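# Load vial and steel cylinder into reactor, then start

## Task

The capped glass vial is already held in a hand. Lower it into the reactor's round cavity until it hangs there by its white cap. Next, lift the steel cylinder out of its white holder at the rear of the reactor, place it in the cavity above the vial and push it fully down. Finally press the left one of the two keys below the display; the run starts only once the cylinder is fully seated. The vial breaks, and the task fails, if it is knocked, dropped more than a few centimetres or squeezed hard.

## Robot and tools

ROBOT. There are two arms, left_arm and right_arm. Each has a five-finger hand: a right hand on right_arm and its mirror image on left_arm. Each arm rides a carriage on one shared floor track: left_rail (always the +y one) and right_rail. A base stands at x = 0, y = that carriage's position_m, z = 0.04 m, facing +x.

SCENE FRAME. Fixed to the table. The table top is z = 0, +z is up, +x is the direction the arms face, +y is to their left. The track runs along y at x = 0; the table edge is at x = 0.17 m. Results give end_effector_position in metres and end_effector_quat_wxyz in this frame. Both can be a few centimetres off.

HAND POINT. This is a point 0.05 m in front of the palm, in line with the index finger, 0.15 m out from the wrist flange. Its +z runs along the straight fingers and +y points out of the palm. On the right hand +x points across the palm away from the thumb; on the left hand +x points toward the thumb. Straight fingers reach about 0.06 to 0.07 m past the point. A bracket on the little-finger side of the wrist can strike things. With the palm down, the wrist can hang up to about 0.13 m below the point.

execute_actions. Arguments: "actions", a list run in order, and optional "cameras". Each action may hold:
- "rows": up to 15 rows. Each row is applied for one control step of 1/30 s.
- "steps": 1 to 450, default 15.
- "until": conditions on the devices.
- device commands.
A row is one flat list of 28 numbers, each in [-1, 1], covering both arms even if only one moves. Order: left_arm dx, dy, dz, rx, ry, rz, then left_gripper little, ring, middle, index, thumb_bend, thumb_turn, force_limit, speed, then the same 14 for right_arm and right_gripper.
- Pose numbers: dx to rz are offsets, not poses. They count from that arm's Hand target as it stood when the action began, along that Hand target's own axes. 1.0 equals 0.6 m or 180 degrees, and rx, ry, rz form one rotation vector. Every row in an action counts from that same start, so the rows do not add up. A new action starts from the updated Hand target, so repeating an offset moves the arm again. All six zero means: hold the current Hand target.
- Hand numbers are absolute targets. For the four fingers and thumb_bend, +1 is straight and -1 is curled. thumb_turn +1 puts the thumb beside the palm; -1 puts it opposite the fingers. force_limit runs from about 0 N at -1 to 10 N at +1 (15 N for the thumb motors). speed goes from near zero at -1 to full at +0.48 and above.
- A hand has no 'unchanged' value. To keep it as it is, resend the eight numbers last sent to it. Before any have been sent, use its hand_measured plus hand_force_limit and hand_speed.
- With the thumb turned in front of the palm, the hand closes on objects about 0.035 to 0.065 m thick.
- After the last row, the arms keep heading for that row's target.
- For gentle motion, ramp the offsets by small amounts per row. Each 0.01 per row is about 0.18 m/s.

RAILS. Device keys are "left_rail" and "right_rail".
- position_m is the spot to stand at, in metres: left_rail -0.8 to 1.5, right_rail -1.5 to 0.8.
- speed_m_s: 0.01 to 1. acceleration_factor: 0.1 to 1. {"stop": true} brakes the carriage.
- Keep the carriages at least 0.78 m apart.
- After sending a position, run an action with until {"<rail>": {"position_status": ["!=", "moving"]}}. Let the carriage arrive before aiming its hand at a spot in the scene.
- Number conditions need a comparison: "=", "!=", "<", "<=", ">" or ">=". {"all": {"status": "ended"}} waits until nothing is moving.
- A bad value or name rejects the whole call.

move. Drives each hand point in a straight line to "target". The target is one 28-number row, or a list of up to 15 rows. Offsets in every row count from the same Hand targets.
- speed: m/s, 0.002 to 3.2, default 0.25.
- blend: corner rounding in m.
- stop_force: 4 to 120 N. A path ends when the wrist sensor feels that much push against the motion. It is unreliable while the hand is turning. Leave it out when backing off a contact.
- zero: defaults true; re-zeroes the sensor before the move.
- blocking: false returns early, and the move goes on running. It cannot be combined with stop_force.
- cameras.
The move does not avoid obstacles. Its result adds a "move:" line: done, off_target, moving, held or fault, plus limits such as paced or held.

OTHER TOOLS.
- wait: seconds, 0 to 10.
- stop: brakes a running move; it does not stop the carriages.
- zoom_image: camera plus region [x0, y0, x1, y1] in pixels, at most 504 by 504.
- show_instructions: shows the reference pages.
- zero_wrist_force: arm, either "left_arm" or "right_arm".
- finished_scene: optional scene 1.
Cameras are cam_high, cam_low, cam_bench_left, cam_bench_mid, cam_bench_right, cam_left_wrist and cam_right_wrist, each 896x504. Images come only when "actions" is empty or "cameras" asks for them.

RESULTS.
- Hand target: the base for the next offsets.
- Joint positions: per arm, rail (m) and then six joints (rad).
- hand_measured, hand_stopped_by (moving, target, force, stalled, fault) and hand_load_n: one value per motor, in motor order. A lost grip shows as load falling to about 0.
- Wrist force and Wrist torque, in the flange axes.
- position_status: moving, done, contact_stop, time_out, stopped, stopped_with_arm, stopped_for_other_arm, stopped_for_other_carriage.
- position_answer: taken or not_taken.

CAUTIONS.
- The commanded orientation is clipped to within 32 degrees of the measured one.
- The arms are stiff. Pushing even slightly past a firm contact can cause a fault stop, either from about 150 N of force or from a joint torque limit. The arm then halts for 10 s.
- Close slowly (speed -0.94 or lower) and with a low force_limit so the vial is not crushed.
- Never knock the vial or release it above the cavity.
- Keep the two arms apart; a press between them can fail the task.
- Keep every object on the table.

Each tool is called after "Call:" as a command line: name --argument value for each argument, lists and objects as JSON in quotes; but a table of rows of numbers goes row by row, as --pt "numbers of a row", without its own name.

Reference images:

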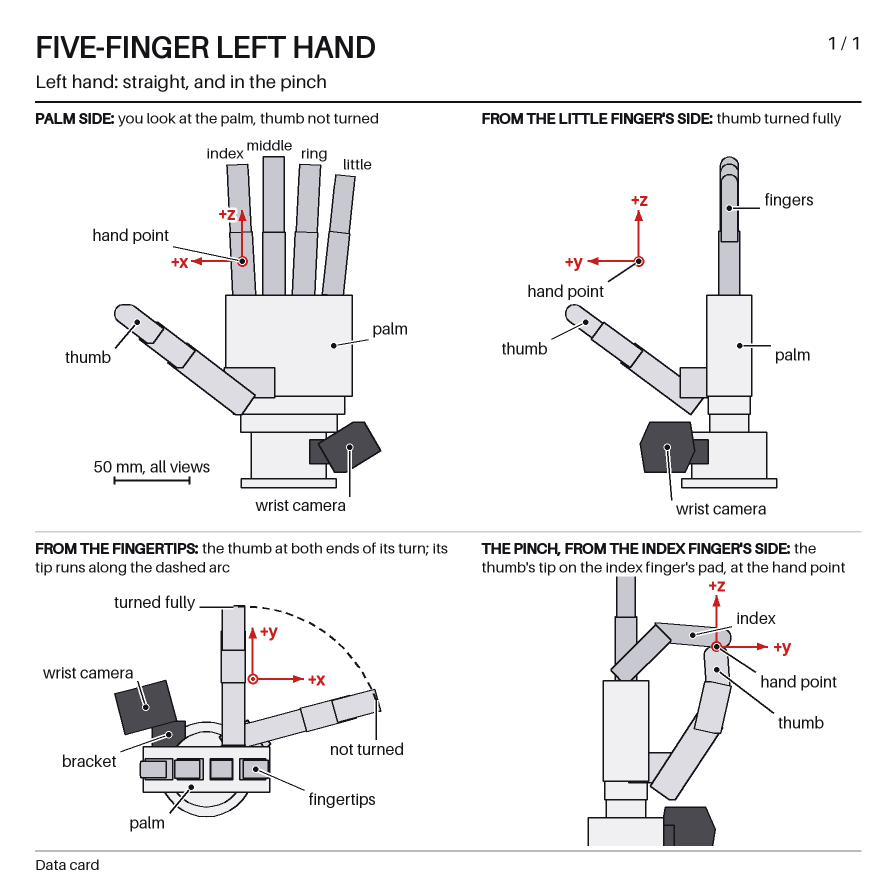

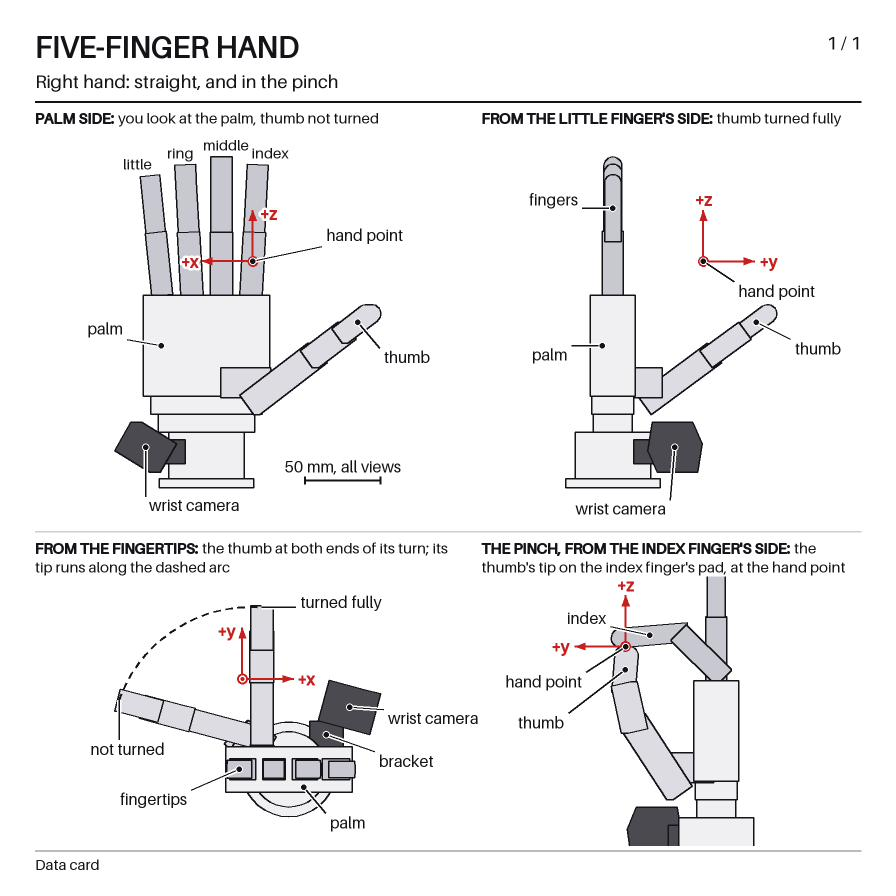

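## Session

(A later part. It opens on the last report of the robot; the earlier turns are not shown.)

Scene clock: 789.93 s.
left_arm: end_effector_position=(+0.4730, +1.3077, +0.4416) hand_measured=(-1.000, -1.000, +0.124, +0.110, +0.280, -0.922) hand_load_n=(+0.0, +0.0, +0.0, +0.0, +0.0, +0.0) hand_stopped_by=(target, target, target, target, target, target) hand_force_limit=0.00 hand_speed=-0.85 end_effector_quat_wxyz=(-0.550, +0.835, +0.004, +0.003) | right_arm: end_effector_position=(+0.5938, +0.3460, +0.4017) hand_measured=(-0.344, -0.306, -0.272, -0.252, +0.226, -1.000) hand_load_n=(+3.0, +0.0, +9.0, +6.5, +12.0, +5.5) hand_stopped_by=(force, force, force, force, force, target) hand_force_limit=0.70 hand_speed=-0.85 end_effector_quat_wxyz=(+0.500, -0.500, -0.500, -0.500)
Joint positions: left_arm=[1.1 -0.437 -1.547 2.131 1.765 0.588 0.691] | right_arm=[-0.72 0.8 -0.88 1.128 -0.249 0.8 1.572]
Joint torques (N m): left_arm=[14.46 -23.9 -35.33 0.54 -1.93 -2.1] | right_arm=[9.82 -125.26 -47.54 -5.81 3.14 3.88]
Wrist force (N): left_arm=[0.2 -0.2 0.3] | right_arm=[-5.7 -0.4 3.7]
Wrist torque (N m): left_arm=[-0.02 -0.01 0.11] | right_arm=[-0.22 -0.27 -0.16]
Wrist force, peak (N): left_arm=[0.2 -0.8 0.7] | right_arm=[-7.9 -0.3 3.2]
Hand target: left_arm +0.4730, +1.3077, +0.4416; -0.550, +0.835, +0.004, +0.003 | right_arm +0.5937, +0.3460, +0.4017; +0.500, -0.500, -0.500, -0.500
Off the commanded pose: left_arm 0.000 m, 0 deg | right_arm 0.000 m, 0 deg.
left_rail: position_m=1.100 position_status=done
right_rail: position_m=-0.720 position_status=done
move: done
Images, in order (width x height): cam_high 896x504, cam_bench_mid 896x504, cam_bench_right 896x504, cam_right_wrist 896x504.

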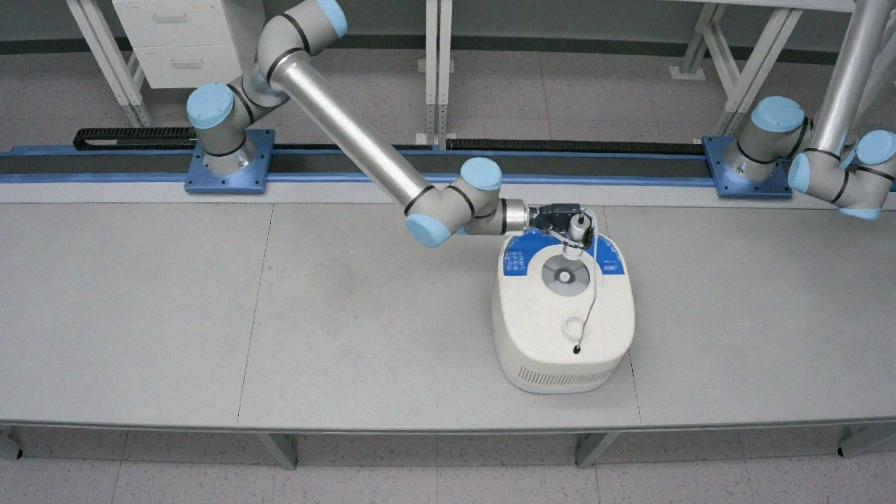

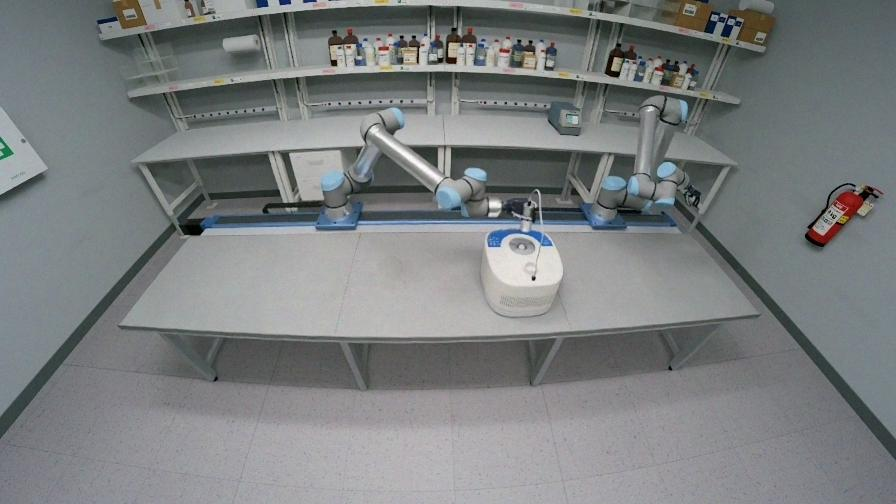

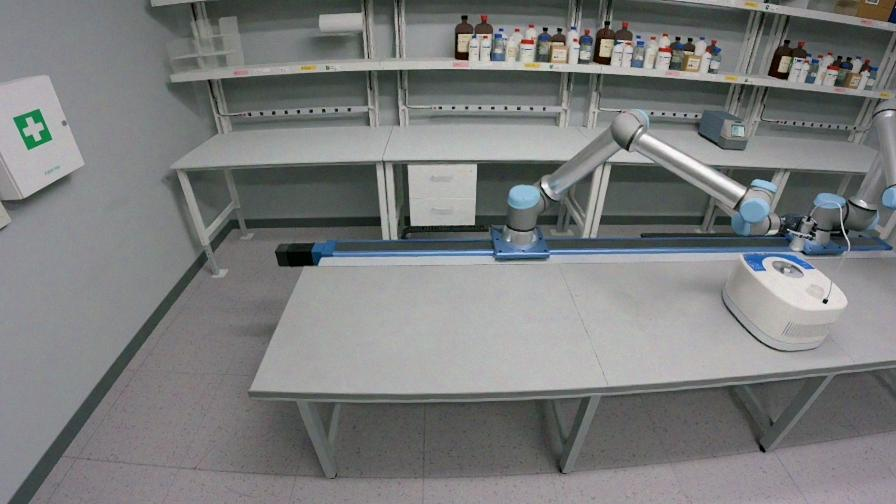

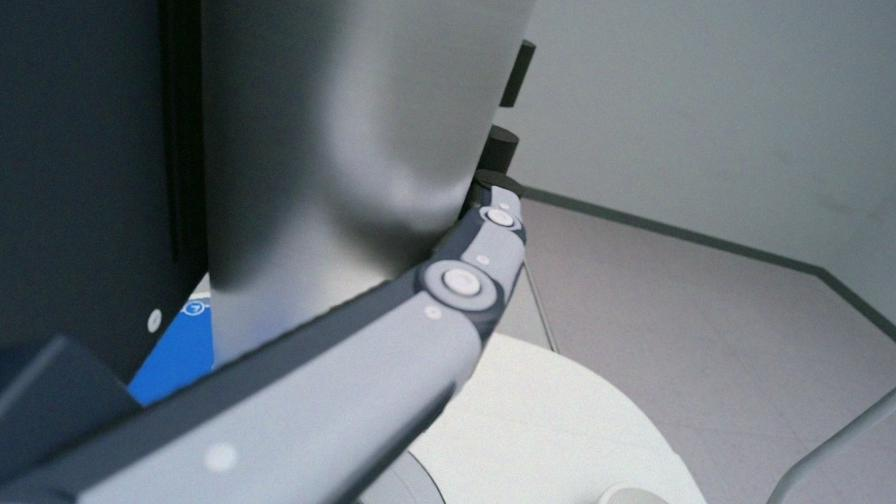

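Call:
move --target '[0,0,0,0,0,0,-1,-1,0.125,0.11,0.28,-0.922,0,-0.85,-0.1,0,0,0,0,0,-1,-1,-1,-1,-1,-1,0.7,-0.85]' --speed 0.08 --stop_force 8 --cameras '["cam_high","cam_bench_right","cam_bench_mid","cam_right_wrist"]'

Call:
zoom_image --camera "cam_high" --region '[530, 230, 650, 350]'

Call:
zoom_image --camera "cam_bench_right" --region '[740, 220, 860, 300]'

Call:
zoom_image --camera "cam_bench_mid" --region '[480, 190, 580, 270]'

Scene clock: 850.83 s.
left_arm: end_effector_position=(+0.4730, +1.3077, +0.4416) hand_measured=(-1.000, -1.000, +0.124, +0.110, +0.280, -0.922) hand_load_n=(+0.0, +0.0, +0.0, +0.0, +0.0, +0.0) hand_stopped_by=(target, target, target, target, target, target) hand_force_limit=0.00 hand_speed=-0.85 end_effector_quat_wxyz=(-0.550, +0.835, +0.004, +0.003) | right_arm: end_effector_position=(+0.5936, +0.3461, +0.3417) hand_measured=(-0.344, -0.306, -0.272, -0.252, +0.226, -1.000) hand_load_n=(+3.5, +0.5, +8.5, +6.5, +12.0, +5.0) hand_stopped_by=(force, force, force, force, force, target) hand_force_limit=0.70 hand_speed=-0.85 end_effector_quat_wxyz=(+0.500, -0.500, -0.500, -0.500)
Joint positions: left_arm=[1.1 -0.437 -1.547 2.131 1.765 0.588 0.691] | right_arm=[-0.72 0.8 -0.849 1.185 -0.337 0.8 1.572]
Joint torques (N m): left_arm=[13.82 -23.98 -35.99 0.58 -2.08 -2.26] | right_arm=[7.92 -98.8 -45.33 -5.77 3.38 3.79]
Wrist force (N): left_arm=[0.4 -0.4 0.1] | right_arm=[-5.7 -0.1 3.3]
Wrist torque (N m): left_arm=[-0.03 -0.05 0.14] | right_arm=[-0.17 -0.24 -0.19]
Wrist force, peak (N): left_arm=[0.6 -0.5 0.2] | right_arm=[-6.6 -0.2 3.6]
Hand target: left_arm +0.4730, +1.3077, +0.4416; -0.550, +0.835, +0.004, +0.003 | right_arm +0.5936, +0.3461, +0.3417; +0.500, -0.500, -0.500, -0.500
Off the commanded pose: left_arm 0.000 m, 0 deg | right_arm 0.000 m, 0 deg.
left_rail: position_m=1.100 position_status=done
right_rail: position_m=-0.720 position_status=done
move: done
Images, in order (width x height): cam_high 896x504, cam_bench_mid 896x504, cam_bench_right 896x504, cam_right_wrist 896x504.

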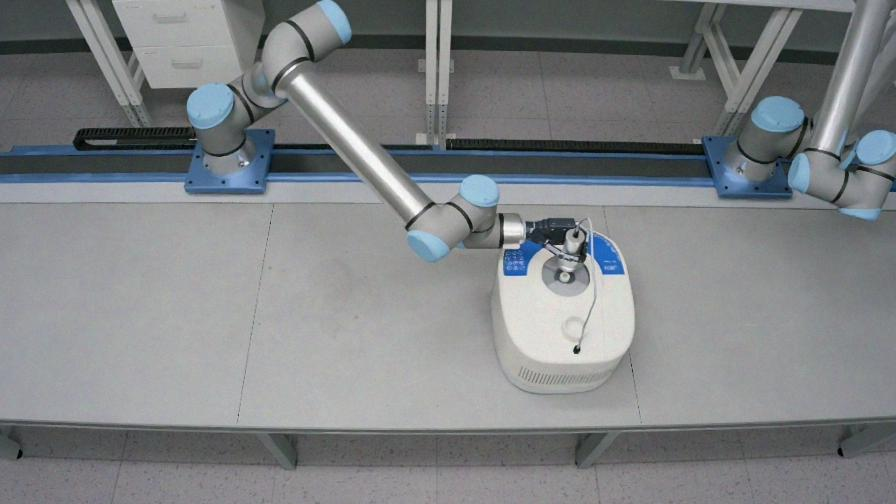

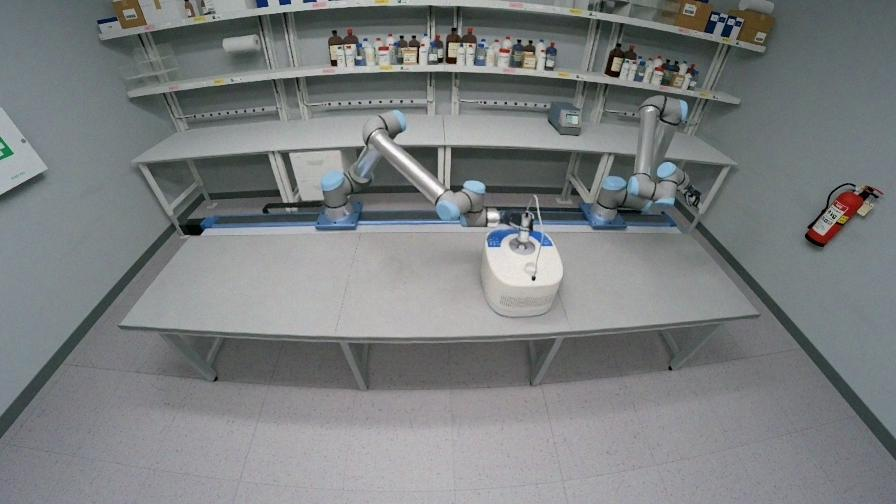

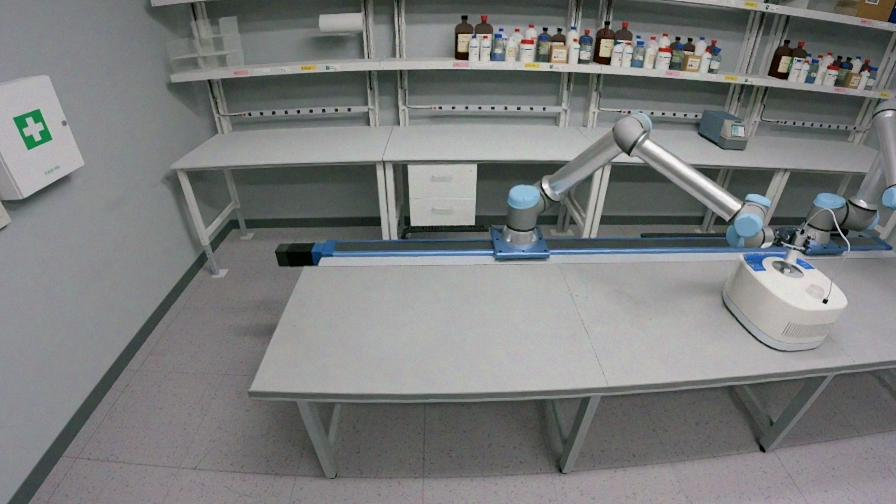

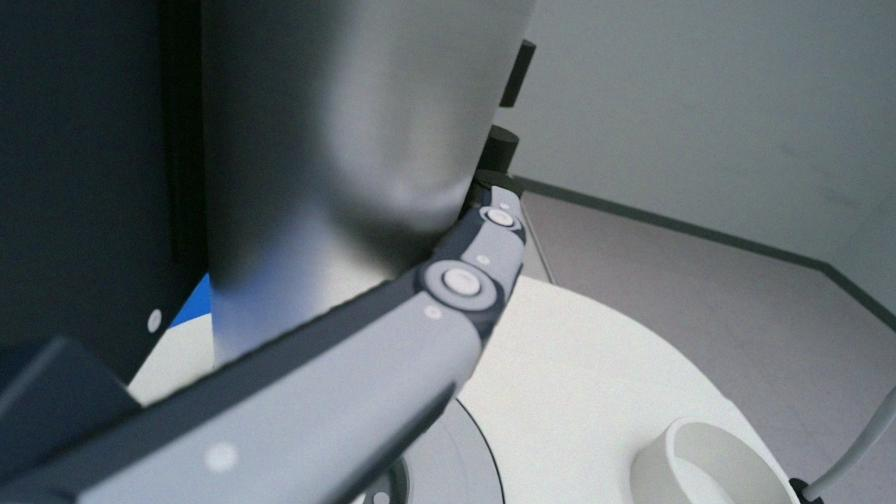

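Scaled by 4.200 from the camera's 896x504 image, which has a finer 1280x720 frame.

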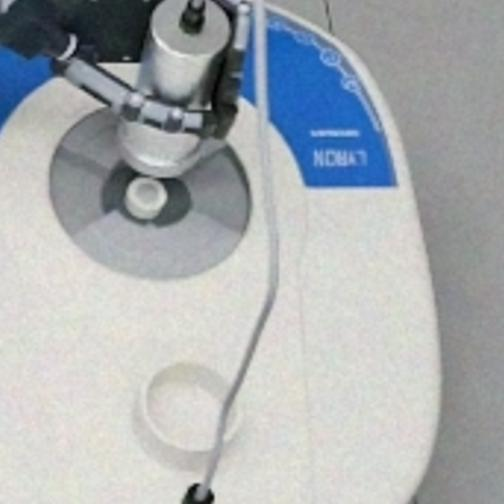

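Scaled by 4.200 from the camera's 896x504 image, which has a finer 1280x720 frame.

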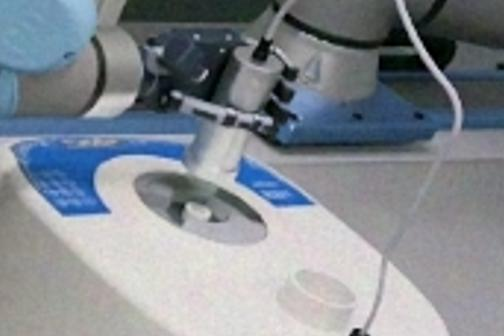

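Scaled by 5.040 from the camera's 896x504 image, which has a finer 1280x720 frame.

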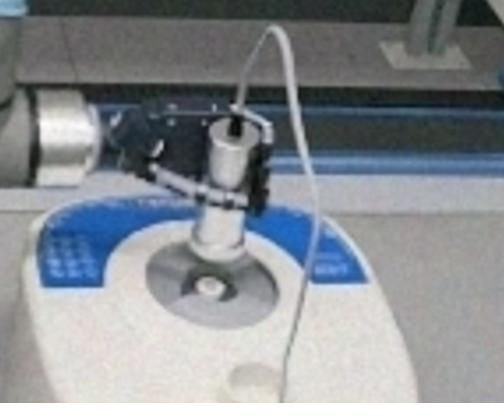

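Call:
zoom_image --camera "cam_high" --region '[540, 240, 600, 300]'

Call:
zoom_image --camera "cam_bench_mid" --region '[500, 210, 550, 260]'

Call:
zoom_image --camera "cam_bench_right" --region '[765, 225, 815, 285]'

Scaled by 8.400 from the camera's 896x504 image, which has a finer 1280x720 frame.

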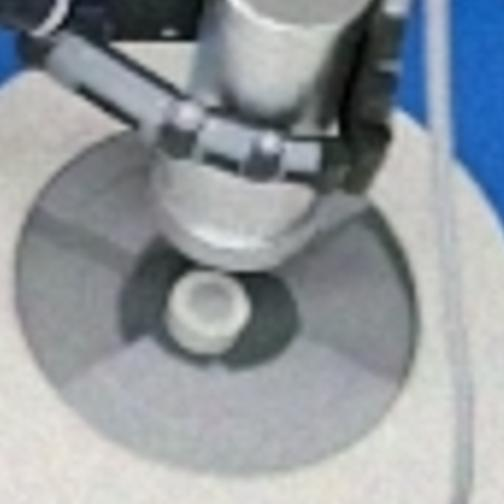

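Scaled by 10.080 from the camera's 896x504 image, which has a finer 1280x720 frame.

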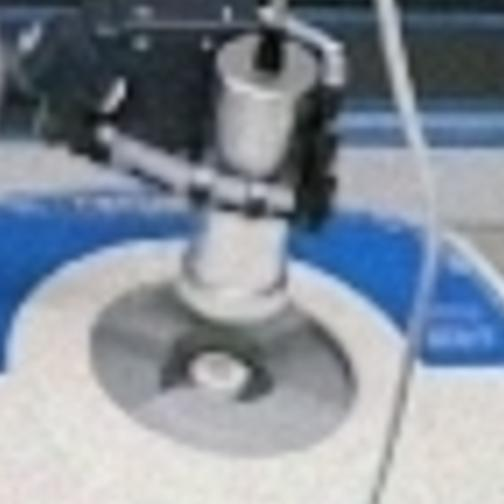

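Scaled by 8.400 from the camera's 896x504 image, which has a finer 1280x720 frame.

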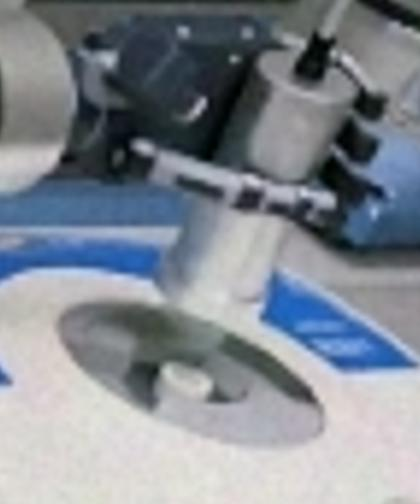

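Call:
move --target '[0,0,0,0,0,0,-1,-1,0.125,0.11,0.28,-0.922,0,-0.85,-0.05,0,0,0,0,0,-1,-1,-1,-1,-1,-1,0.7,-0.85]' --speed 0.06 --stop_force 8 --cameras '["cam_high","cam_bench_right","cam_bench_mid"]'

Call:
zoom_image --camera "cam_high" --region '[540, 240, 600, 300]'

Call:
zoom_image --camera "cam_bench_mid" --region '[500, 210, 550, 260]'

Call:
zoom_image --camera "cam_bench_right" --region '[765, 225, 815, 285]'

Scene clock: 883.33 s.
left_arm: end_effector_position=(+0.4730, +1.3077, +0.4416) hand_measured=(-1.000, -1.000, +0.124, +0.110, +0.280, -0.922) hand_load_n=(+0.0, +0.0, +0.0, +0.0, +0.0, +0.0) hand_stopped_by=(target, target, target, target, target, target) hand_force_limit=0.00 hand_speed=-0.85 end_effector_quat_wxyz=(-0.550, +0.835, +0.004, +0.003) | right_arm: end_effector_position=(+0.5936, +0.3461, +0.3117) hand_measured=(-0.344, -0.306, -0.272, -0.252, +0.226, -1.000) hand_load_n=(+3.0, +0.0, +9.0, +6.5, +12.0, +5.0) hand_stopped_by=(force, force, force, force, force, target) hand_force_limit=0.70 hand_speed=-0.85 end_effector_quat_wxyz=(+0.500, -0.500, -0.500, -0.500)
Joint positions: left_arm=[1.1 -0.437 -1.547 2.131 1.765 0.588 0.691] | right_arm=[-0.72 0.8 -0.83 1.208 -0.379 0.8 1.572]
Joint torques (N m): left_arm=[16.14 -24.42 -35.89 0.49 -2.13 -1.93] | right_arm=[7.08 -99.39 -44.13 -5.94 3.36 3.4]
Wrist force (N): left_arm=[0.2 -0.3 0.1] | right_arm=[-5.5 -0.3 3.3]
Wrist torque (N m): left_arm=[-0.02 -0.03 0.13] | right_arm=[-0.19 -0.27 -0.20]
Wrist force, peak (N): left_arm=[0.0 -0.5 0.9] | right_arm=[-6.6 -0.1 3.4]
Hand target: left_arm +0.4730, +1.3077, +0.4416; -0.550, +0.835, +0.004, +0.003 | right_arm +0.5936, +0.3461, +0.3117; +0.500, -0.500, -0.500, -0.500
Off the commanded pose: left_arm 0.000 m, 0 deg | right_arm 0.000 m, 0 deg.
left_rail: position_m=1.100 position_status=done
right_rail: position_m=-0.720 position_status=done
move: done
Images, in order (width x height): cam_high 896x504, cam_bench_mid 896x504, cam_bench_right 896x504.

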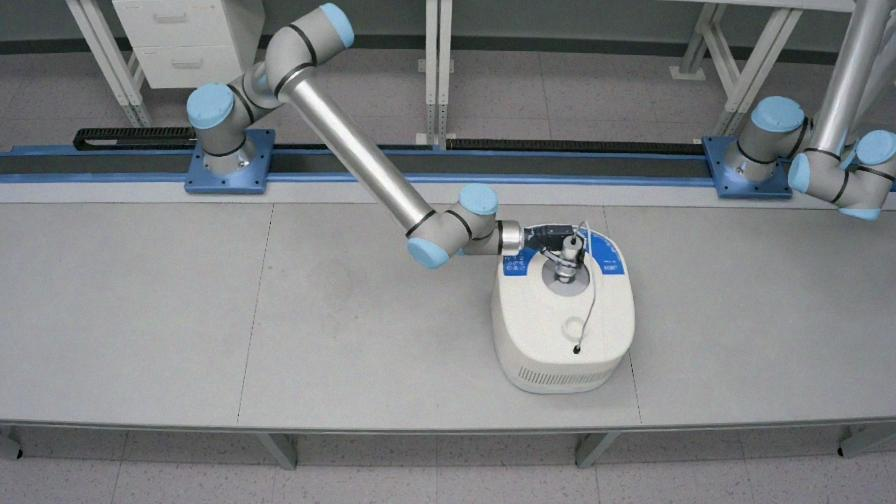

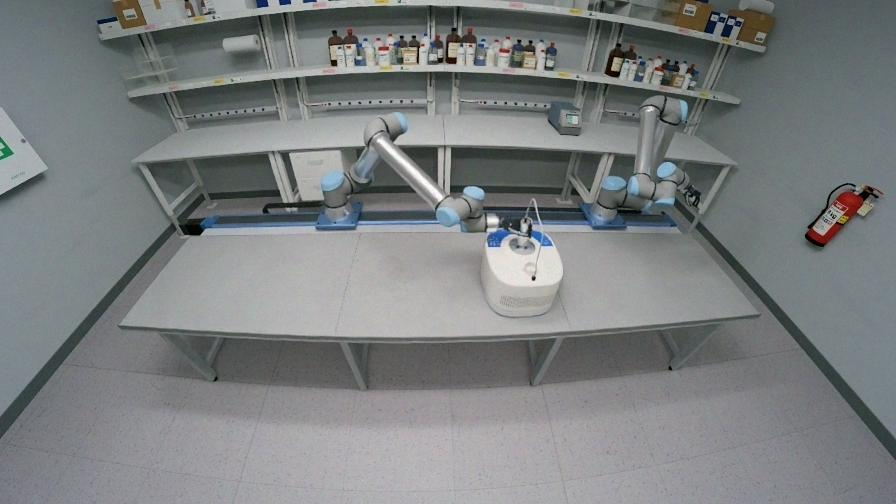

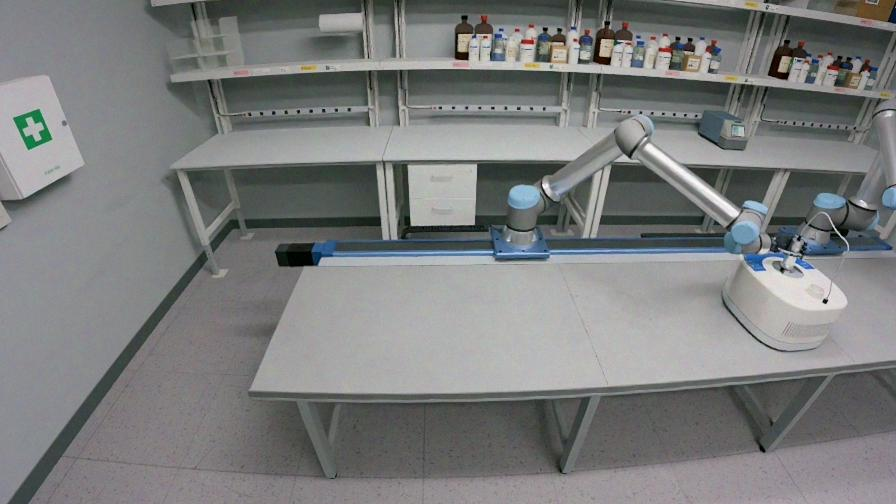

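Scaled by 8.400 from the camera's 896x504 image, which has a finer 1280x720 frame.

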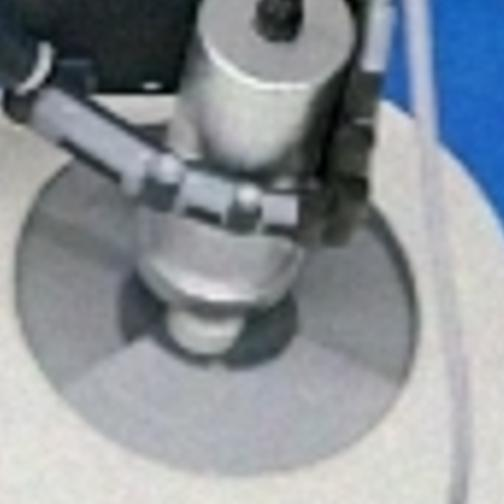

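Scaled by 10.080 from the camera's 896x504 image, which has a finer 1280x720 frame.

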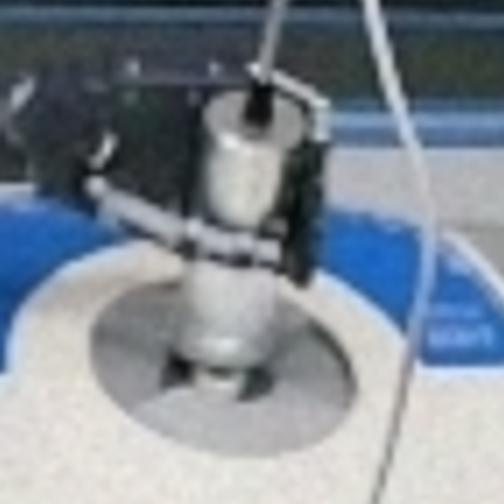

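Scaled by 8.400 from the camera's 896x504 image, which has a finer 1280x720 frame.

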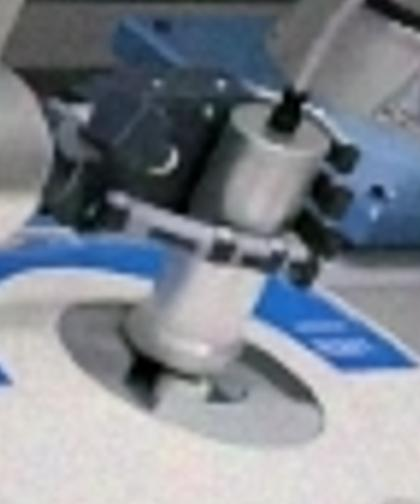

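Call:
zoom_image --camera "cam_high" --region '[550, 240, 585, 285]'

Call:
zoom_image --camera "cam_bench_mid" --region '[510, 215, 540, 255]'

Call:
zoom_image --camera "cam_bench_right" --region '[770, 235, 810, 280]'

Scaled by 11.200 from the camera's 896x504 image, which has a finer 1280x720 frame.

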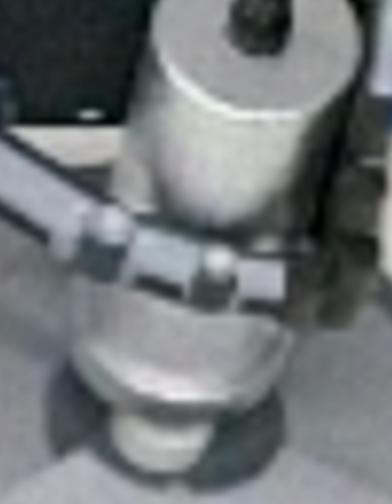

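Scaled by 12.600 from the camera's 896x504 image, which has a finer 1280x720 frame.

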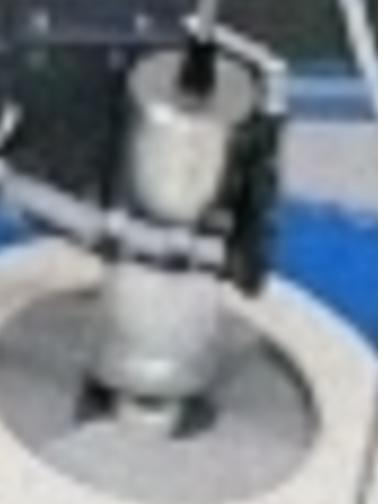

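Scaled by 11.200 from the camera's 896x504 image, which has a finer 1280x720 frame.

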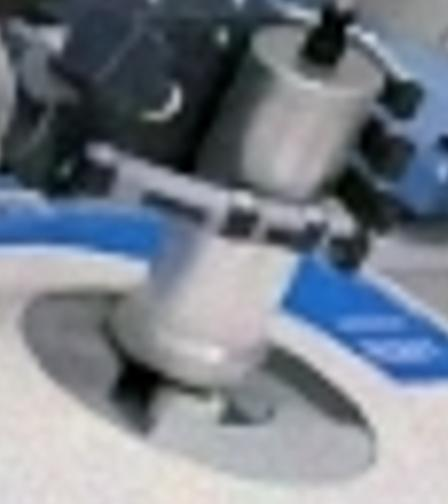

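Call:
move --pt "0 0 0 0 0 0 -1 -1 0.125 0.11 0.28 -0.922 0 -0.85 0.03 0 0 0 0 0 -1 -1 -1 -1 -1 -1 0.7 -0.85" --pt "0 0 0 0 0 0 -1 -1 0.125 0.11 0.28 -0.922 0 -0.85 0.03 0.033 -0.003 0 0 0 -1 -1 -1 -1 -1 -1 0.7 -0.85" --speed 0.06 --cameras '["cam_high","cam_bench_right","cam_bench_mid"]'

Call:
zoom_image --camera "cam_high" --region '[540, 240, 600, 300]'

Call:
zoom_image --camera "cam_bench_mid" --region '[505, 220, 545, 260]'

Call:
zoom_image --camera "cam_bench_right" --region '[765, 235, 815, 285]'

Scene clock: 970.87 s.
left_arm: end_effector_position=(+0.4730, +1.3077, +0.4416) hand_measured=(-1.000, -1.000, +0.124, +0.110, +0.280, -0.922) hand_load_n=(+0.0, +0.0, +0.0, +0.0, +0.0, +0.0) hand_stopped_by=(target, target, target, target, target, target) hand_force_limit=0.00 hand_speed=-0.85 end_effector_quat_wxyz=(-0.550, +0.835, +0.004, +0.003) | right_arm: end_effector_position=(+0.6133, +0.3443, +0.3297) hand_measured=(-0.344, -0.306, -0.272, -0.252, +0.226, -1.000) hand_load_n=(+3.5, +0.0, +9.0, +6.0, +12.0, +5.0) hand_stopped_by=(force, force, force, force, force, target) hand_force_limit=0.70 hand_speed=-0.85 end_effector_quat_wxyz=(+0.500, -0.500, -0.500, -0.500)
Joint positions: left_arm=[1.1 -0.437 -1.547 2.131 1.765 0.588 0.691] | right_arm=[-0.72 0.784 -0.826 1.166 -0.341 0.784 1.572]
Joint torques (N m): left_arm=[12.85 -25.25 -36.04 0.89 -1.85 -1.98] | right_arm=[-11.72 -100.73 -57.99 0.11 -2.63 1.39]
Wrist force (N): left_arm=[-0.3 -0.1 0.2] | right_arm=[-5.3 -0.5 3.2]
Wrist torque (N m): left_arm=[0.00 0.05 0.09] | right_arm=[-0.22 -0.27 -0.20]
Wrist force, peak (N): left_arm=[0.3 -0.7 0.6] | right_arm=[-7.1 -0.3 3.3]
Hand target: left_arm +0.4730, +1.3077, +0.4416; -0.550, +0.835, +0.004, +0.003 | right_arm +0.6134, +0.3443, +0.3297; +0.500, -0.500, -0.500, -0.500
Off the commanded pose: left_arm 0.000 m, 0 deg | right_arm 0.000 m, 0 deg.
left_rail: position_m=1.100 position_status=done
right_rail: position_m=-0.720 position_status=done
move: done
Images, in order (width x height): cam_high 896x504, cam_bench_mid 896x504, cam_bench_right 896x504.

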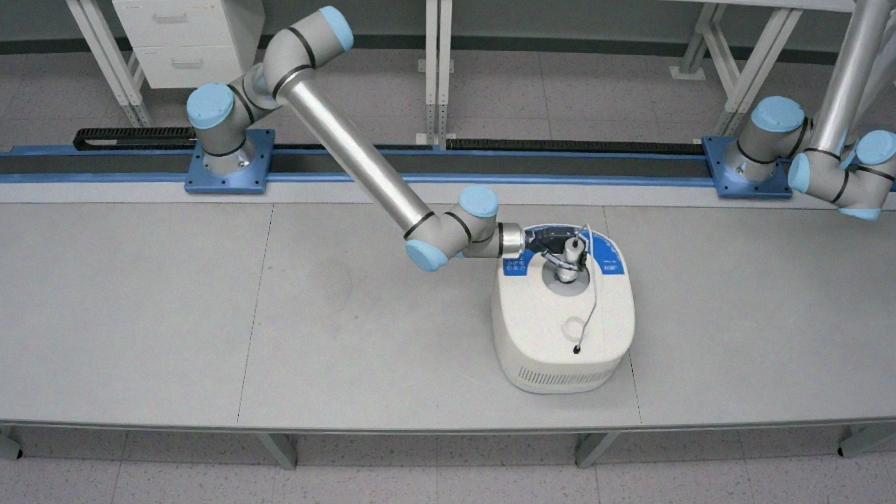

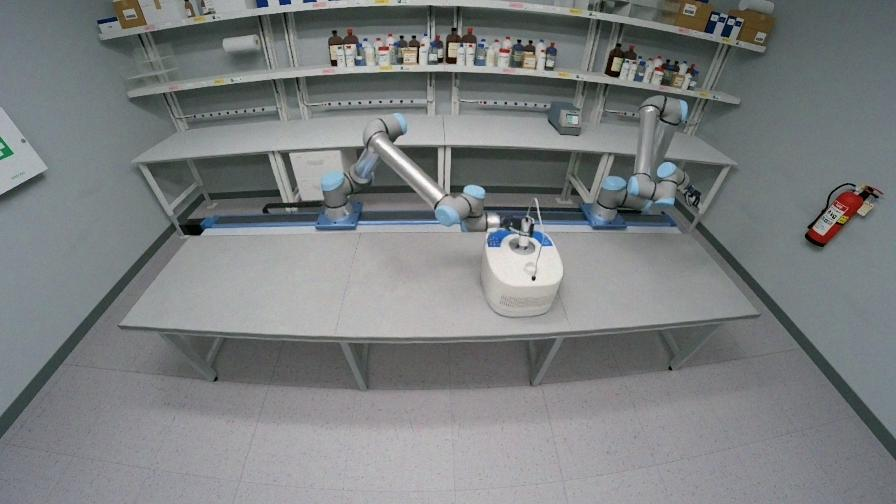

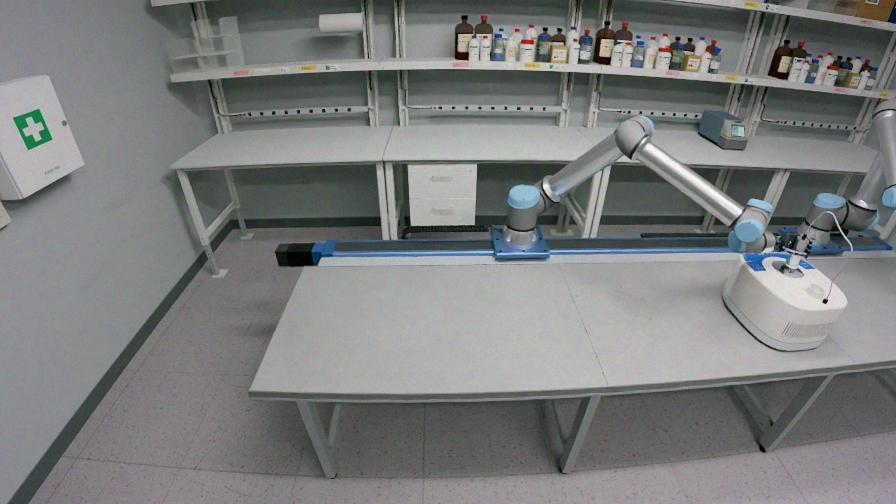

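Scaled by 8.400 from the camera's 896x504 image, which has a finer 1280x720 frame.

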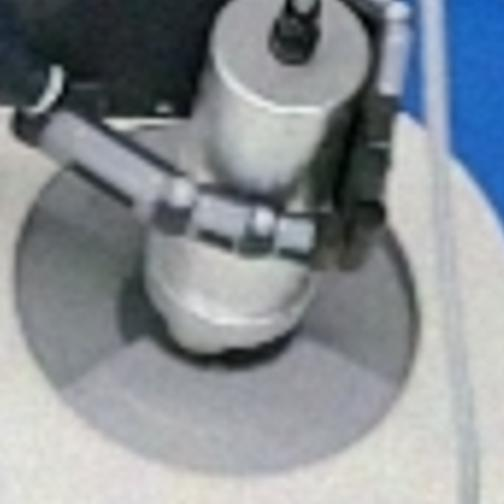

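Scaled by 12.600 from the camera's 896x504 image, which has a finer 1280x720 frame.

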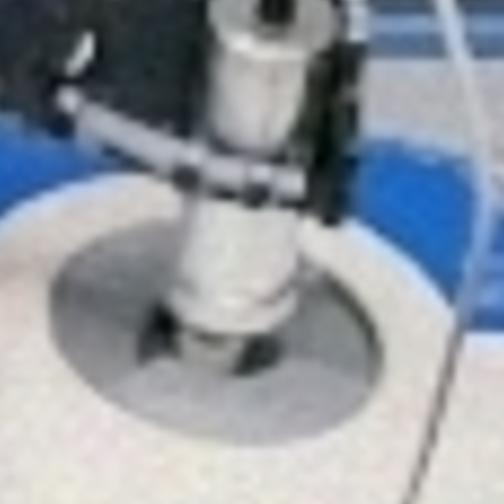

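Scaled by 10.080 from the camera's 896x504 image, which has a finer 1280x720 frame.

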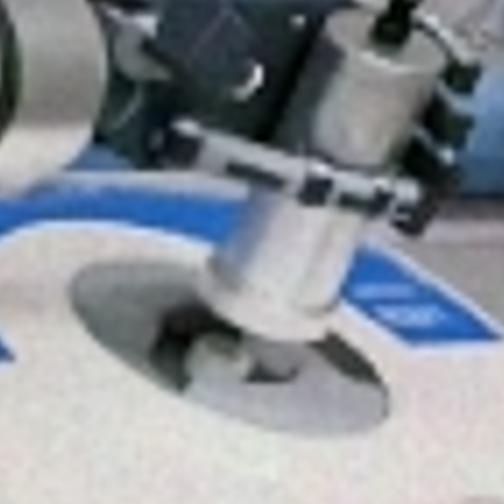

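Call:
zoom_image --camera "cam_bench_right" --region '[770, 255, 806, 281]'

Call:
zoom_image --camera "cam_bench_mid" --region '[508, 236, 538, 258]'

Call:
zoom_image --camera "cam_high" --region '[540, 255, 592, 299]'

Scaled by 14.000 from the camera's 896x504 image, which has a finer 1280x720 frame.

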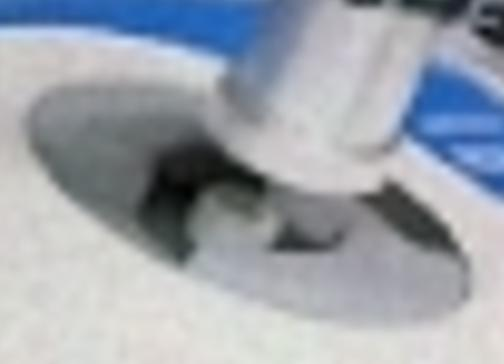

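Scaled by 16.800 from the camera's 896x504 image, which has a finer 1280x720 frame.

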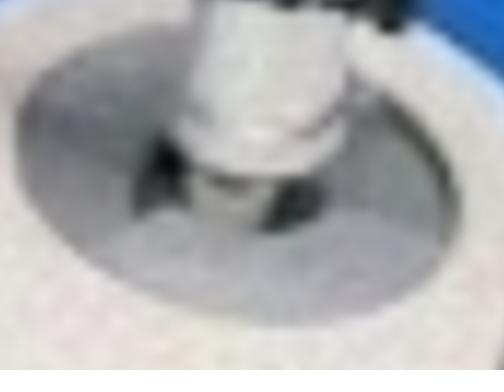

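Scaled by 9.692 from the camera's 896x504 image, which has a finer 1280x720 frame.

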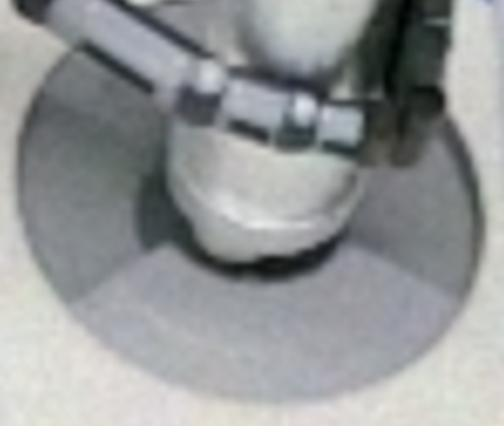

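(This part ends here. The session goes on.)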